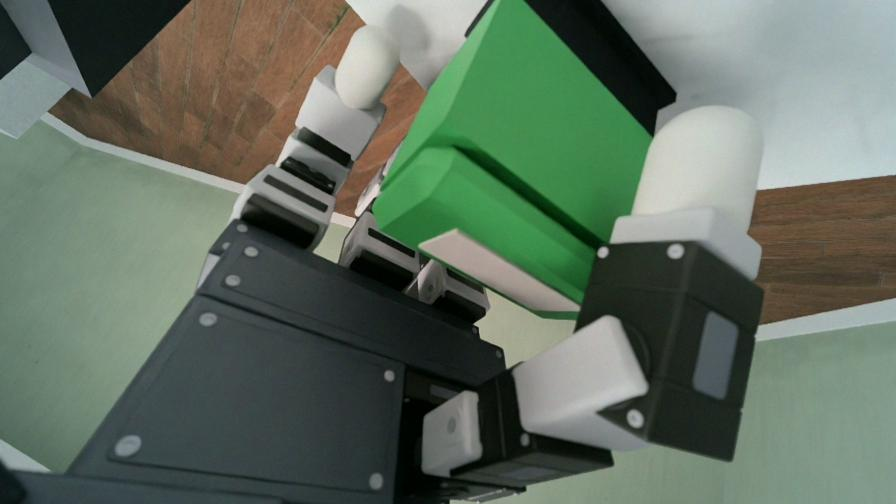

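>>> {"method": "move", "body": {
  "arm1": {"joints":{"hand_index_mcp":0.85,"hand_middle_mcp":0.85}}
}}

>>> {"method": "move", "body": {
  "arm1": {"joints":{"hand_index_mcp":0.8,"hand_middle_mcp":0.82,"hand_thumb_mcp":0.16}},
  "cameras": ["arm1_cam_wrist"]
}}

Scene clock: 1293.63 s.
Joint torques (N m): arm1=[0.62 -17.96 5.29 -0.35 0.31 -0.03] | arm2=[-0.38 -5.71 6.91 0.12 0.02 0.22] | arm3=[-0.56 -2.96 8.43 3.08 -0.26 -0.06]
Heat: arm1: hottest joint3_rad 41 °C; arm2: hottest joint2_rad 37 °C; arm3: hottest joint3_rad 40 °C.
move: arm1 done
Joint velocities: within noise
arm1.joint_positions: joint1_rad=-0.654 joint2_rad=+2.131 joint3_rad=+1.702 joint4_rad=-1.522 joint5_rad=+0.392 joint6_rad=-0.763 hand_index_mcp=+0.849 hand_index_abd=-0.001 hand_index_pip=-0.993 hand_index_dip=+0.144 hand_middle_mcp=+0.854 hand_middle_abd=+0.001 hand_middle_pip=-0.997 hand_middle_dip=+0.145 hand_ring_mcp=+0.993 hand_ring_abd=+0.001 hand_ring_pip=-0.936 hand_ring_dip=+0.603 hand_thumb_cmc=-0.652 hand_thumb_axl=+0.680 hand_thumb_mcp=+0.239 hand_thumb_ipl=-0.381 hand_current_limit=+0.400 hand_speed=-0.850
arm1.joint_status: all done
arm1.hand_state: goal,goal,goal,goal,goal,goal,goal,goal,goal,goal,goal,goal,goal,goal,goal,goal
arm1.index_mcp_current_ma: 0
arm1.index_abd_current_ma: 0
arm1.index_pip_current_ma: 6
arm1.index_dip_current_ma: -1
arm1.middle_mcp_current_ma: 2
arm1.middle_abd_current_ma: 0
arm1.middle_pip_current_ma: 2
arm1.middle_dip_current_ma: -1
arm1.ring_mcp_current_ma: -6
arm1.ring_abd_current_ma: 0
arm1.ring_pip_current_ma: 4
arm1.ring_dip_current_ma: 1
arm1.thumb_cmc_current_ma: 2
arm1.thumb_axl_current_ma: 1
arm1.thumb_mcp_current_ma: 0
arm1.thumb_ipl_current_ma: -1
arm1.hand_goal_index_mcp: 0.850
arm1.hand_goal_index_abd: 0.000
arm1.hand_goal_index_pip: -1.000
arm1.hand_goal_index_dip: 0.146
arm1.hand_goal_middle_mcp: 0.850
arm1.hand_goal_middle_abd: 0.000
arm1.hand_goal_middle_pip: -1.000
arm1.hand_goal_middle_dip: 0.146
arm1.hand_goal_ring_mcp: 1.000
arm1.hand_goal_ring_abd: 0.000
arm1.hand_goal_ring_pip: -0.942
arm1.hand_goal_ring_dip: 0.600
arm1.hand_goal_thumb_cmc: -0.656
arm1.hand_goal_thumb_axl: 0.678
arm1.hand_goal_thumb_mcp: 0.240
arm1.hand_goal_thumb_ipl: -0.380
arm1.hand: x=-0.7001 y=+1.4893 z=+0.8389 quat_wxyz=(+0.204, -0.741, +0.616, -0.170) (m; scene frame)
arm1.hand_target: x=-0.7001 y=+1.4885 z=+0.8341 quat_wxyz=(+0.205, -0.741, +0.616, -0.171) (m; scene frame)
arm1.hand_status: not commanded
arm2, arm3: as last shown
pictures: none

Scene clock: 1294.23 s.
Joint torques (N m): arm1=[0.67 -17.9 5.3 -0.35 0.24 -0.03] | arm2=[-0.26 -5.71 6.91 0.09 0.01 0.21] | arm3=[-1.2 -2.9 8.21 2.95 -0.2 -0.02]
Heat: arm1: hottest joint3_rad 41 °C; arm2: hottest joint2_rad 37 °C; arm3: hottest joint3_rad 40 °C.
move: arm1 off_target
Joint velocities: within noise
arm1.joint_positions: joint1_rad=-0.654 joint2_rad=+2.131 joint3_rad=+1.702 joint4_rad=-1.522 joint5_rad=+0.393 joint6_rad=-0.763 hand_index_mcp=+0.804 hand_index_abd=-0.001 hand_index_pip=-0.993 hand_index_dip=+0.144 hand_middle_mcp=+0.834 hand_middle_abd=+0.001 hand_middle_pip=-0.993 hand_middle_dip=+0.145 hand_ring_mcp=+0.993 hand_ring_abd=+0.001 hand_ring_pip=-0.936 hand_ring_dip=+0.603 hand_thumb_cmc=-0.652 hand_thumb_axl=+0.678 hand_thumb_mcp=+0.185 hand_thumb_ipl=-0.378 hand_current_limit=+0.400 hand_speed=-0.850
arm1.joint_status: hand_thumb_mcp off_target (ended at +0.185, target +0.160); the others done
arm1.hand_state: goal,goal,goal,goal,goal,goal,goal,goal,goal,goal,goal,goal,goal,goal,blocked,goal
arm1.index_mcp_current_ma: 3
arm1.index_abd_current_ma: 0
arm1.index_pip_current_ma: 6
arm1.index_dip_current_ma: -1
arm1.middle_mcp_current_ma: 16
arm1.middle_abd_current_ma: 0
arm1.middle_pip_current_ma: 6
arm1.middle_dip_current_ma: 0
arm1.ring_mcp_current_ma: -6
arm1.ring_abd_current_ma: 0
arm1.ring_pip_current_ma: 4
arm1.ring_dip_current_ma: 1
arm1.thumb_cmc_current_ma: 2
arm1.thumb_axl_current_ma: 0
arm1.thumb_mcp_current_ma: 52
arm1.thumb_ipl_current_ma: 1
arm1.hand_goal_index_mcp: 0.800
arm1.hand_goal_index_abd: 0.000
arm1.hand_goal_index_pip: -1.000
arm1.hand_goal_index_dip: 0.146
arm1.hand_goal_middle_mcp: 0.820
arm1.hand_goal_middle_abd: 0.000
arm1.hand_goal_middle_pip: -1.000
arm1.hand_goal_middle_dip: 0.146
arm1.hand_goal_ring_mcp: 1.000
arm1.hand_goal_ring_abd: 0.000
arm1.hand_goal_ring_pip: -0.942
arm1.hand_goal_ring_dip: 0.600
arm1.hand_goal_thumb_cmc: -0.656
arm1.hand_goal_thumb_axl: 0.678
arm1.hand_goal_thumb_mcp: 0.160
arm1.hand_goal_thumb_ipl: -0.380
arm1.hand: x=-0.6999 y=+1.4896 z=+0.8390 quat_wxyz=(+0.205, -0.741, +0.616, -0.170) (m; scene frame)
arm1.hand_target: x=-0.7001 y=+1.4885 z=+0.8341 quat_wxyz=(+0.205, -0.741, +0.616, -0.171) (m; scene frame)
arm1.hand_status: not commanded
arm2, arm3: as last shown
pictures: arm1_cam_wrist
camera_calibration:
arm1_cam_wrist: T_world_to_cam=[[-0.663122, 0.679113, -0.314761, -1.17885], [0.0505581, 0.460194, 0.886378, -1.43361], [0.746802, 0.571863, -0.3395, 0.0807529], [0, 0, 0, 1]] pos_world=[-0.76955, 1.41413, 0.927081]

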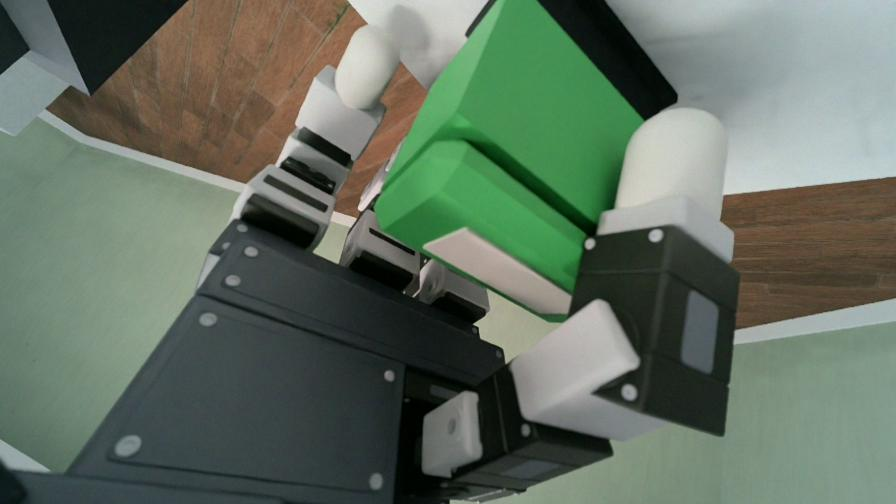

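>>> {"method": "move", "body": {
  "arm1": {"joints":{"hand_index_mcp":0.72,"hand_middle_mcp":0.74,"hand_thumb_mcp":0.08}}
}}

>>> {"method": "move", "body": {
  "arm1": {"joints":{"hand_index_mcp":0.64,"hand_middle_mcp":0.66,"hand_thumb_mcp":0.02}},
  "cameras": ["arm1_cam_wrist"]
}}

Scene clock: 1296.77 s.
Joint torques (N m): arm1=[0.62 -17.9 5.39 -0.34 0.14 -0.03] | arm2=[-0.44 -5.71 6.9 0.06 0.02 0.21] | arm3=[-0.67 -2.78 8.31 2.95 -0.21 -0.05]
Heat: arm1: hottest joint3_rad 40 °C; arm2: hottest joint2_rad 37 °C; arm3: hottest joint3_rad 40 °C.
move: arm1 off_target
Joint velocities: within noise
arm1.joint_positions: joint1_rad=-0.654 joint2_rad=+2.131 joint3_rad=+1.700 joint4_rad=-1.522 joint5_rad=+0.395 joint6_rad=-0.763 hand_index_mcp=+0.783 hand_index_abd=-0.001 hand_index_pip=-0.986 hand_index_dip=+0.145 hand_middle_mcp=+0.814 hand_middle_abd=+0.001 hand_middle_pip=-0.987 hand_middle_dip=+0.145 hand_ring_mcp=+0.993 hand_ring_abd=+0.001 hand_ring_pip=-0.936 hand_ring_dip=+0.603 hand_thumb_cmc=-0.651 hand_thumb_axl=+0.674 hand_thumb_mcp=+0.165 hand_thumb_ipl=-0.368 hand_current_limit=+0.400 hand_speed=-0.850
arm1.joint_status: hand_index_mcp off_target (ended at +0.783, target +0.720); hand_middle_mcp off_target (ended at +0.814, target +0.740); hand_thumb_mcp off_target (ended at +0.165, target +0.080)
arm1.hand_state: blocked,goal,goal,goal,blocked,goal,goal,goal,goal,goal,goal,goal,goal,goal,blocked,goal
arm1.index_mcp_current_ma: 156
arm1.index_abd_current_ma: 0
arm1.index_pip_current_ma: 15
arm1.index_dip_current_ma: 0
arm1.middle_mcp_current_ma: 196
arm1.middle_abd_current_ma: 0
arm1.middle_pip_current_ma: 14
arm1.middle_dip_current_ma: 0
arm1.ring_mcp_current_ma: -6
arm1.ring_abd_current_ma: 0
arm1.ring_pip_current_ma: 4
arm1.ring_dip_current_ma: 1
arm1.thumb_cmc_current_ma: 4
arm1.thumb_axl_current_ma: -3
arm1.thumb_mcp_current_ma: 320
arm1.thumb_ipl_current_ma: 18
arm1.hand_goal_index_mcp: 0.720
arm1.hand_goal_index_abd: 0.000
arm1.hand_goal_index_pip: -1.000
arm1.hand_goal_index_dip: 0.146
arm1.hand_goal_middle_mcp: 0.740
arm1.hand_goal_middle_abd: 0.000
arm1.hand_goal_middle_pip: -1.000
arm1.hand_goal_middle_dip: 0.146
arm1.hand_goal_ring_mcp: 1.000
arm1.hand_goal_ring_abd: 0.000
arm1.hand_goal_ring_pip: -0.942
arm1.hand_goal_ring_dip: 0.600
arm1.hand_goal_thumb_cmc: -0.656
arm1.hand_goal_thumb_axl: 0.678
arm1.hand_goal_thumb_mcp: 0.080
arm1.hand_goal_thumb_ipl: -0.380
arm1.hand: x=-0.6991 y=+1.4894 z=+0.8384 quat_wxyz=(+0.206, -0.741, +0.615, -0.171) (m; scene frame)
arm1.hand_target: x=-0.7001 y=+1.4884 z=+0.8341 quat_wxyz=(+0.205, -0.741, +0.616, -0.171) (m; scene frame)
arm1.hand_status: not commanded
arm2.joint_positions: joint1_rad=+1.431 joint2_rad=+1.115 joint3_rad=+0.940 joint4_rad=-1.399 joint5_rad=+0.003 joint6_rad=+0.196 hand_index_mcp=+0.620 hand_index_abd=-0.001 hand_index_pip=-0.550 hand_index_dip=+0.700 hand_middle_mcp=+0.620 hand_middle_abd=+0.000 hand_middle_pip=-0.550 hand_middle_dip=+0.699 hand_ring_mcp=+0.620 hand_ring_abd=+0.000 hand_ring_pip=-0.550 hand_ring_dip=+0.696 hand_thumb_cmc=-0.571 hand_thumb_axl=+0.676 hand_thumb_mcp=+0.092 hand_thumb_ipl=-0.628 hand_current_limit=+0.750 hand_speed=-0.700
arm2.joint_status: not commanded
arm2.hand_state: goal,goal,goal,goal,goal,goal,goal,goal,goal,goal,goal,goal,goal,goal,goal,goal
arm2.index_mcp_current_ma: 0
arm2.index_abd_current_ma: 0
arm2.index_pip_current_ma: 0
arm2.index_dip_current_ma: 1
arm2.middle_mcp_current_ma: 0
arm2.middle_abd_current_ma: 0
arm2.middle_pip_current_ma: 0
arm2.middle_dip_current_ma: 1
arm2.ring_mcp_current_ma: 0
arm2.ring_abd_current_ma: 0
arm2.ring_pip_current_ma: 0
arm2.ring_dip_current_ma: 0
arm2.thumb_cmc_current_ma: 0
arm2.thumb_axl_current_ma: 0
arm2.thumb_mcp_current_ma: -4
arm2.thumb_ipl_current_ma: 1
arm2.hand_goal_index_mcp: 0.620
arm2.hand_goal_index_abd: 0.000
arm2.hand_goal_index_pip: -0.550
arm2.hand_goal_index_dip: 0.696
arm2.hand_goal_middle_mcp: 0.620
arm2.hand_goal_middle_abd: 0.000
arm2.hand_goal_middle_pip: -0.550
arm2.hand_goal_middle_dip: 0.696
arm2.hand_goal_ring_mcp: 0.620
arm2.hand_goal_ring_abd: 0.000
arm2.hand_goal_ring_pip: -0.550
arm2.hand_goal_ring_dip: 0.696
arm2.hand_goal_thumb_cmc: -0.570
arm2.hand_goal_thumb_axl: 0.678
arm2.hand_goal_thumb_mcp: 0.100
arm2.hand_goal_thumb_ipl: -0.630
arm2.hand: x=-0.2771 y=+0.2847 z=+1.0426 quat_wxyz=(+0.000, +0.001, +1.000, +0.001) (m; scene frame)
arm2.hand_target: x=-0.2800 y=+0.2801 z=+1.0450 quat_wxyz=(+0.000, +0.000, +1.000, +0.000) (m; scene frame)
arm2.hand_status: not commanded
arm3.joint_positions: joint1_rad=+0.309 joint2_rad=+0.926 joint3_rad=+0.271 joint4_rad=+0.150 joint5_rad=-0.370 joint6_rad=-0.208 hand_index_mcp=+0.759 hand_index_abd=+0.001 hand_index_pip=+0.577 hand_index_dip=+0.696 hand_middle_mcp=+0.759 hand_middle_abd=+0.001 hand_middle_pip=+0.577 hand_middle_dip=+0.696 hand_ring_mcp=+0.760 hand_ring_abd=+0.001 hand_ring_pip=+0.577 hand_ring_dip=+0.696 hand_thumb_cmc=+0.719 hand_thumb_axl=+0.677 hand_thumb_mcp=+0.225 hand_thumb_ipl=+0.168 hand_current_limit=+0.400 hand_speed=-0.600
arm3.joint_status: not commanded
arm3.hand_state: goal,goal,goal,goal,goal,goal,goal,goal,goal,goal,goal,goal,goal,goal,goal,goal
arm3.index_mcp_current_ma: 2
arm3.index_abd_current_ma: 0
arm3.index_pip_current_ma: 0
arm3.index_dip_current_ma: 0
arm3.middle_mcp_current_ma: 2
arm3.middle_abd_current_ma: 0
arm3.middle_pip_current_ma: 0
arm3.middle_dip_current_ma: 0
arm3.ring_mcp_current_ma: 2
arm3.ring_abd_current_ma: 0
arm3.ring_pip_current_ma: 0
arm3.ring_dip_current_ma: 0
arm3.thumb_cmc_current_ma: 2
arm3.thumb_axl_current_ma: 0
arm3.thumb_mcp_current_ma: 0
arm3.thumb_ipl_current_ma: 0
arm3.hand_goal_index_mcp: 0.754
arm3.hand_goal_index_abd: 0.000
arm3.hand_goal_index_pip: 0.576
arm3.hand_goal_index_dip: 0.696
arm3.hand_goal_middle_mcp: 0.754
arm3.hand_goal_middle_abd: 0.000
arm3.hand_goal_middle_pip: 0.576
arm3.hand_goal_middle_dip: 0.696
arm3.hand_goal_ring_mcp: 0.754
arm3.hand_goal_ring_abd: 0.000
arm3.hand_goal_ring_pip: 0.576
arm3.hand_goal_ring_dip: 0.696
arm3.hand_goal_thumb_cmc: 0.714
arm3.hand_goal_thumb_axl: 0.678
arm3.hand_goal_thumb_mcp: 0.226
arm3.hand_goal_thumb_ipl: 0.168
arm3.hand: x=+0.6566 y=-0.6347 z=+0.9960 quat_wxyz=(+0.049, +0.069, +0.849, +0.522) (m; scene frame)
arm3.hand_target: x=+0.6600 y=-0.6374 z=+0.9905 quat_wxyz=(+0.048, +0.077, +0.849, +0.521) (m; scene frame)
arm3.hand_status: not commanded
pictures: none

Scene clock: 1297.40 s.
Joint torques (N m): arm1=[0.56 -18.08 5.39 -0.36 0.09 -0.04] | arm2=[-0.21 -5.83 6.9 0.08 0.01 0.22] | arm3=[-0.26 -2.96 8.27 3.12 -0.22 -0.02]
Heat: arm1: hottest joint3_rad 40 °C; arm2: hottest joint2_rad 37 °C; arm3: hottest joint3_rad 40 °C.
move: arm1 off_target
Joint velocities: within noise
arm1.joint_positions: joint1_rad=-0.654 joint2_rad=+2.132 joint3_rad=+1.700 joint4_rad=-1.522 joint5_rad=+0.396 joint6_rad=-0.763 hand_index_mcp=+0.749 hand_index_abd=-0.001 hand_index_pip=-0.974 hand_index_dip=+0.147 hand_middle_mcp=+0.779 hand_middle_abd=+0.001 hand_middle_pip=-0.974 hand_middle_dip=+0.147 hand_ring_mcp=+0.993 hand_ring_abd=+0.001 hand_ring_pip=-0.936 hand_ring_dip=+0.603 hand_thumb_cmc=-0.648 hand_thumb_axl=+0.671 hand_thumb_mcp=+0.164 hand_thumb_ipl=-0.358 hand_current_limit=+0.400 hand_speed=-0.850
arm1.joint_status: hand_index_mcp off_target (ended at +0.749, target +0.640); hand_middle_mcp off_target (ended at +0.779, target +0.660); hand_thumb_mcp off_target (ended at +0.164, target +0.020)
arm1.hand_state: blocked,goal,blocked,goal,blocked,goal,blocked,goal,goal,goal,goal,goal,goal,goal,blocked,blocked
arm1.index_mcp_current_ma: 349
arm1.index_abd_current_ma: 0
arm1.index_pip_current_ma: 39
arm1.index_dip_current_ma: 0
arm1.middle_mcp_current_ma: 385
arm1.middle_abd_current_ma: 0
arm1.middle_pip_current_ma: 39
arm1.middle_dip_current_ma: 0
arm1.ring_mcp_current_ma: -6
arm1.ring_abd_current_ma: 0
arm1.ring_pip_current_ma: 4
arm1.ring_dip_current_ma: 1
arm1.thumb_cmc_current_ma: 7
arm1.thumb_axl_current_ma: -8
arm1.thumb_mcp_current_ma: 385
arm1.thumb_ipl_current_ma: 46
arm1.hand_goal_index_mcp: 0.640
arm1.hand_goal_index_abd: 0.000
arm1.hand_goal_index_pip: -1.000
arm1.hand_goal_index_dip: 0.146
arm1.hand_goal_middle_mcp: 0.660
arm1.hand_goal_middle_abd: 0.000
arm1.hand_goal_middle_pip: -1.000
arm1.hand_goal_middle_dip: 0.146
arm1.hand_goal_ring_mcp: 1.000
arm1.hand_goal_ring_abd: 0.000
arm1.hand_goal_ring_pip: -0.942
arm1.hand_goal_ring_dip: 0.600
arm1.hand_goal_thumb_cmc: -0.656
arm1.hand_goal_thumb_axl: 0.678
arm1.hand_goal_thumb_mcp: 0.020
arm1.hand_goal_thumb_ipl: -0.380
arm1.hand: x=-0.6987 y=+1.4897 z=+0.8380 quat_wxyz=(+0.207, -0.741, +0.615, -0.171) (m; scene frame)
arm1.hand_target: x=-0.7000 y=+1.4885 z=+0.8339 quat_wxyz=(+0.205, -0.741, +0.616, -0.171) (m; scene frame)
arm1.hand_status: not commanded
arm2, arm3: as last shown
pictures: arm1_cam_wrist
camera_calibration:
arm1_cam_wrist: T_world_to_cam=[[-0.662497, 0.678754, -0.316845, -1.17575], [0.0465464, 0.459473, 0.886971, -1.43513], [0.747617, 0.572868, -0.335993, 0.0755981], [0, 0, 0, 1]] pos_world=[-0.768646, 1.41414, 0.925791]

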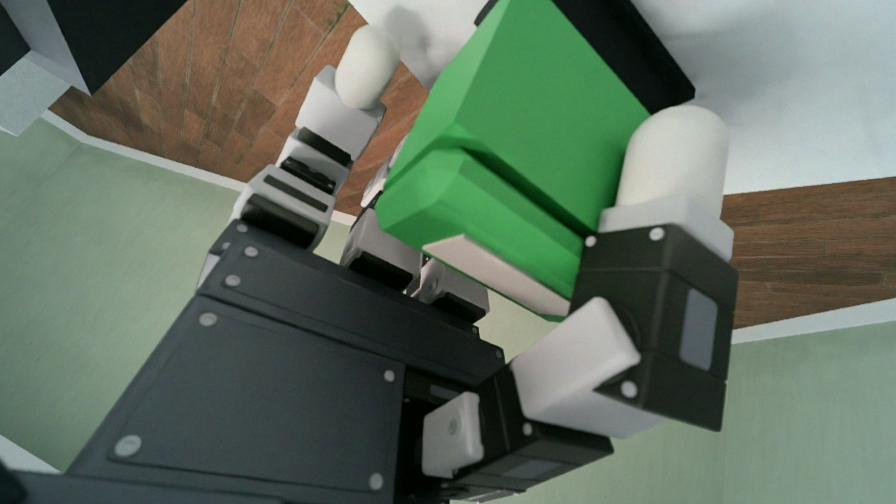

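>>> {"method": "move", "body": {
  "arm1": {"target":[-0.71,1.48,0.90,0.2054,-0.7409,0.6162,-0.1709],"speed":0.08},
  "cameras": ["arm1_cam_wrist","room_a"]
}}

>>> {"method": "zoom_image", "body": {
  "camera": "room_a",
  "region": [600, 220, 780, 380]
}}

Scene clock: 1302.77 s.
Joint torques (N m): arm1=[0.85 -21.13 9.57 -1.37 0.19 -0.03] | arm2=[-0.32 -5.71 6.89 0.06 0 0.2] | arm3=[-0.56 -2.67 8.28 2.8 -0.21 -0.03]
Heat: arm1: hottest joint3_rad 40 °C; arm2: hottest joint2_rad 37 °C; arm3: hottest joint3_rad 40 °C.
move: arm1 off_target
Joint velocities: within noise
arm1.joint_positions: joint1_rad=-0.635 joint2_rad=+2.112 joint3_rad=+1.718 joint4_rad=-1.649 joint5_rad=+0.385 joint6_rad=-0.743 hand_index_mcp=+0.724 hand_index_abd=-0.008 hand_index_pip=-0.976 hand_index_dip=+0.142 hand_middle_mcp=+0.716 hand_middle_abd=+0.000 hand_middle_pip=-0.972 hand_middle_dip=+0.149 hand_ring_mcp=+0.993 hand_ring_abd=+0.001 hand_ring_pip=-0.936 hand_ring_dip=+0.603 hand_thumb_cmc=-0.646 hand_thumb_axl=+0.680 hand_thumb_mcp=+0.164 hand_thumb_ipl=-0.343 hand_current_limit=+0.400 hand_speed=-0.850
arm1.joint_status: not commanded
arm1.hand_state: blocked,goal,blocked,goal,blocked,goal,blocked,goal,goal,goal,goal,goal,goal,goal,blocked,blocked
arm1.index_mcp_current_ma: 237
arm1.index_abd_current_ma: -5
arm1.index_pip_current_ma: 34
arm1.index_dip_current_ma: -2
arm1.middle_mcp_current_ma: 132
arm1.middle_abd_current_ma: 0
arm1.middle_pip_current_ma: 44
arm1.middle_dip_current_ma: 1
arm1.ring_mcp_current_ma: -6
arm1.ring_abd_current_ma: 0
arm1.ring_pip_current_ma: 4
arm1.ring_dip_current_ma: 1
arm1.thumb_cmc_current_ma: 9
arm1.thumb_axl_current_ma: 1
arm1.thumb_mcp_current_ma: 385
arm1.thumb_ipl_current_ma: 102
arm1.hand_goal_index_mcp: 0.640
arm1.hand_goal_index_abd: 0.000
arm1.hand_goal_index_pip: -1.000
arm1.hand_goal_index_dip: 0.146
arm1.hand_goal_middle_mcp: 0.660
arm1.hand_goal_middle_abd: 0.000
arm1.hand_goal_middle_pip: -1.000
arm1.hand_goal_middle_dip: 0.146
arm1.hand_goal_ring_mcp: 1.000
arm1.hand_goal_ring_abd: 0.000
arm1.hand_goal_ring_pip: -0.942
arm1.hand_goal_ring_dip: 0.600
arm1.hand_goal_thumb_cmc: -0.656
arm1.hand_goal_thumb_axl: 0.678
arm1.hand_goal_thumb_mcp: 0.020
arm1.hand_goal_thumb_ipl: -0.380
arm1.on_its_own: hand_index_mcp moved -0.025 toward your old target +0.640; hand_middle_mcp moved -0.063 toward your old target +0.660
arm1.hand: x=-0.6885 y=+1.4671 z=+0.8590 quat_wxyz=(+0.207, -0.740, +0.605, -0.211) (m; scene frame)
arm1.hand_target: x=-0.7082 y=+1.4786 z=+0.9002 quat_wxyz=(+0.205, -0.741, +0.616, -0.171) (m; scene frame)
arm1.hand_status: off_target (0.048 m and 4.7 deg from the pose sent, 0.064 m and 0.2 deg at the start)
arm2, arm3: as last shown
pictures: arm1_cam_wrist, room_a
camera_calibration:
arm1_cam_wrist: T_world_to_cam=[[-0.638315, 0.662095, -0.392664, -1.04077], [-0.00801347, 0.504359, 0.863457, -1.5271], [0.769734, 0.554304, -0.316634, 0.113743], [0, 0, 0, 1]] pos_world=[-0.764127, 1.39624, 0.945926]

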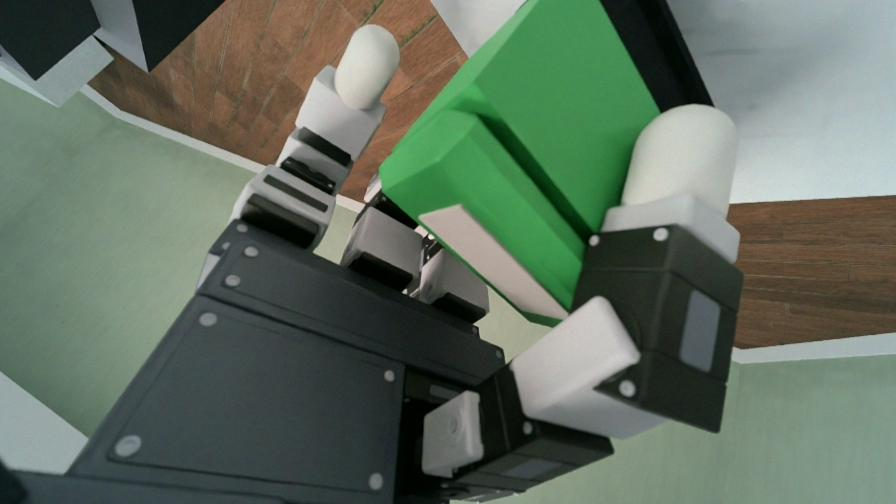

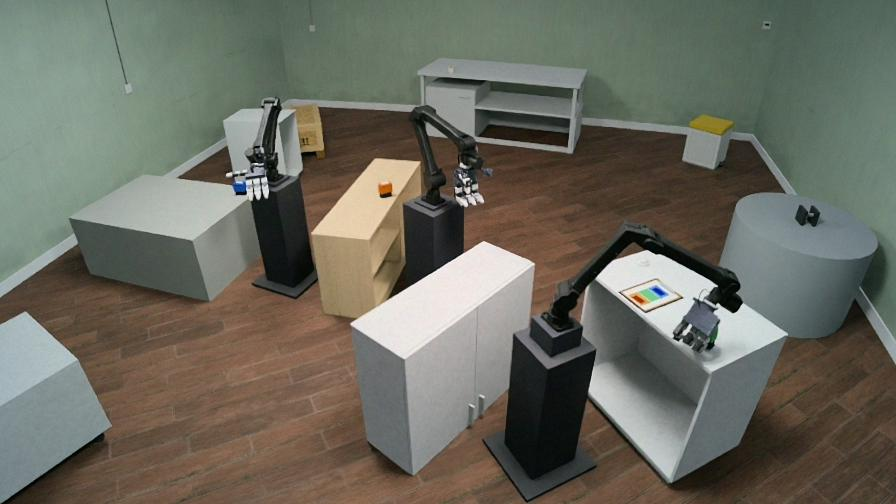

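Scaled by 2.800 from the camera's 896x504 image, which has a finer 1280x720 frame.

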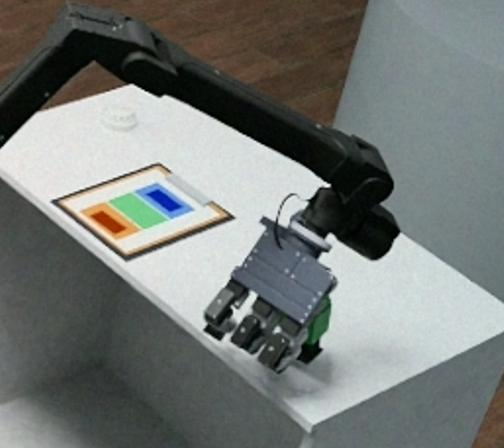

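>>> {"method": "move", "body": {
  "arm1": {"target":[-0.71,1.48,0.94,0.2054,-0.7409,0.6162,-0.1709],"speed":0.08},
  "cameras": ["arm1_cam_wrist","room_a"]
}}

>>> {"method": "zoom_image", "body": {
  "camera": "room_a",
  "region": [600, 220, 780, 380]
}}

Scene clock: 1310.70 s.
Joint torques (N m): arm1=[0.79 -20.25 9.85 -1.25 0.2 -0.15] | arm2=[-0.26 -5.66 6.84 0.05 0.01 0.22] | arm3=[-0.97 -2.43 8.24 2.95 -0.26 -0.03]
Heat: arm1: hottest joint3_rad 40 °C; arm2: hottest joint2_rad 37 °C; arm3: hottest joint3_rad 40 °C.
move: arm1 off_target
Joint velocities: within noise
arm1.joint_positions: joint1_rad=-0.635 joint2_rad=+2.053 joint3_rad=+1.742 joint4_rad=-1.691 joint5_rad=+0.385 joint6_rad=-0.743 hand_index_mcp=+0.724 hand_index_abd=-0.008 hand_index_pip=-0.976 hand_index_dip=+0.142 hand_middle_mcp=+0.716 hand_middle_abd=+0.000 hand_middle_pip=-0.972 hand_middle_dip=+0.149 hand_ring_mcp=+0.993 hand_ring_abd=+0.001 hand_ring_pip=-0.936 hand_ring_dip=+0.603 hand_thumb_cmc=-0.646 hand_thumb_axl=+0.680 hand_thumb_mcp=+0.164 hand_thumb_ipl=-0.343 hand_current_limit=+0.400 hand_speed=-0.850
arm1.joint_status: not commanded
arm1.hand_state: blocked,goal,blocked,goal,blocked,goal,blocked,goal,goal,goal,goal,goal,goal,goal,blocked,blocked
arm1.index_mcp_current_ma: 237
arm1.index_abd_current_ma: -5
arm1.index_pip_current_ma: 34
arm1.index_dip_current_ma: -2
arm1.middle_mcp_current_ma: 132
arm1.middle_abd_current_ma: 0
arm1.middle_pip_current_ma: 44
arm1.middle_dip_current_ma: 1
arm1.ring_mcp_current_ma: -6
arm1.ring_abd_current_ma: 0
arm1.ring_pip_current_ma: 4
arm1.ring_dip_current_ma: 1
arm1.thumb_cmc_current_ma: 9
arm1.thumb_axl_current_ma: 1
arm1.thumb_mcp_current_ma: 385
arm1.thumb_ipl_current_ma: 102
arm1.hand_goal_index_mcp: 0.640
arm1.hand_goal_index_abd: 0.000
arm1.hand_goal_index_pip: -1.000
arm1.hand_goal_index_dip: 0.146
arm1.hand_goal_middle_mcp: 0.660
arm1.hand_goal_middle_abd: 0.000
arm1.hand_goal_middle_pip: -1.000
arm1.hand_goal_middle_dip: 0.146
arm1.hand_goal_ring_mcp: 1.000
arm1.hand_goal_ring_abd: 0.000
arm1.hand_goal_ring_pip: -0.942
arm1.hand_goal_ring_dip: 0.600
arm1.hand_goal_thumb_cmc: -0.656
arm1.hand_goal_thumb_axl: 0.678
arm1.hand_goal_thumb_mcp: 0.020
arm1.hand_goal_thumb_ipl: -0.380
arm1.hand: x=-0.6918 y=+1.4695 z=+0.9020 quat_wxyz=(+0.206, -0.741, +0.610, -0.191) (m; scene frame)
arm1.hand_target: x=-0.7081 y=+1.4788 z=+0.9399 quat_wxyz=(+0.203, -0.745, +0.617, -0.155) (m; scene frame)
arm1.hand_status: off_target (0.043 m and 2.4 deg from the pose sent, 0.085 m and 4.7 deg at the start; a joint's target at an end of its range on 26 of 34 steps)
arm2, arm3: as last shown
pictures: arm1_cam_wrist, room_a
camera_calibration:
arm1_cam_wrist: T_world_to_cam=[[-0.651001, 0.671052, -0.354805, -1.08373], [0.0209494, 0.483121, 0.875303, -1.5249], [0.758788, 0.56239, -0.328571, 0.119958], [0, 0, 0, 1]] pos_world=[-0.764587, 1.39649, 0.98965]

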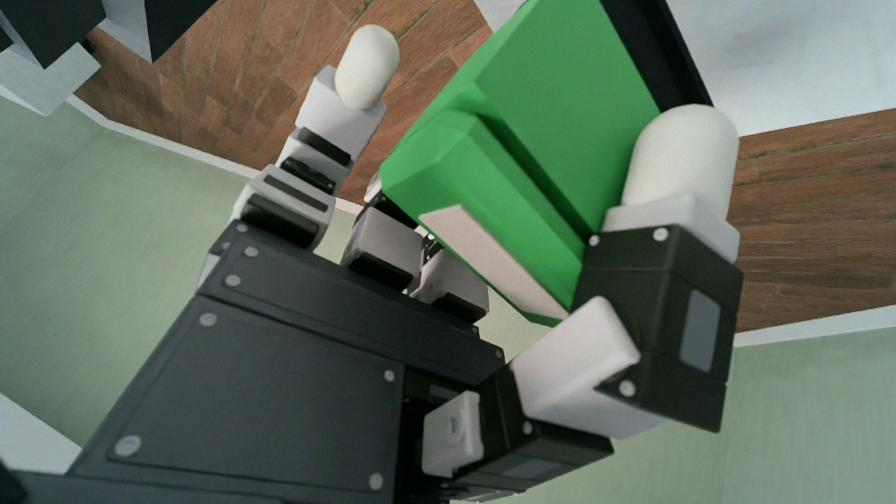

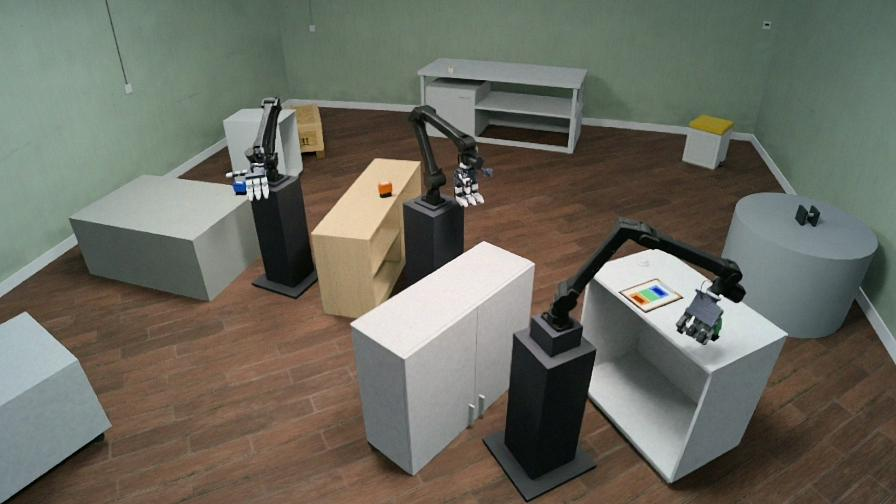

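Scaled by 2.800 from the camera's 896x504 image, which has a finer 1280x720 frame.

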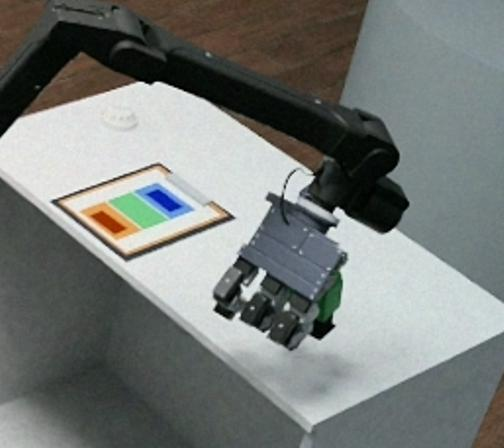

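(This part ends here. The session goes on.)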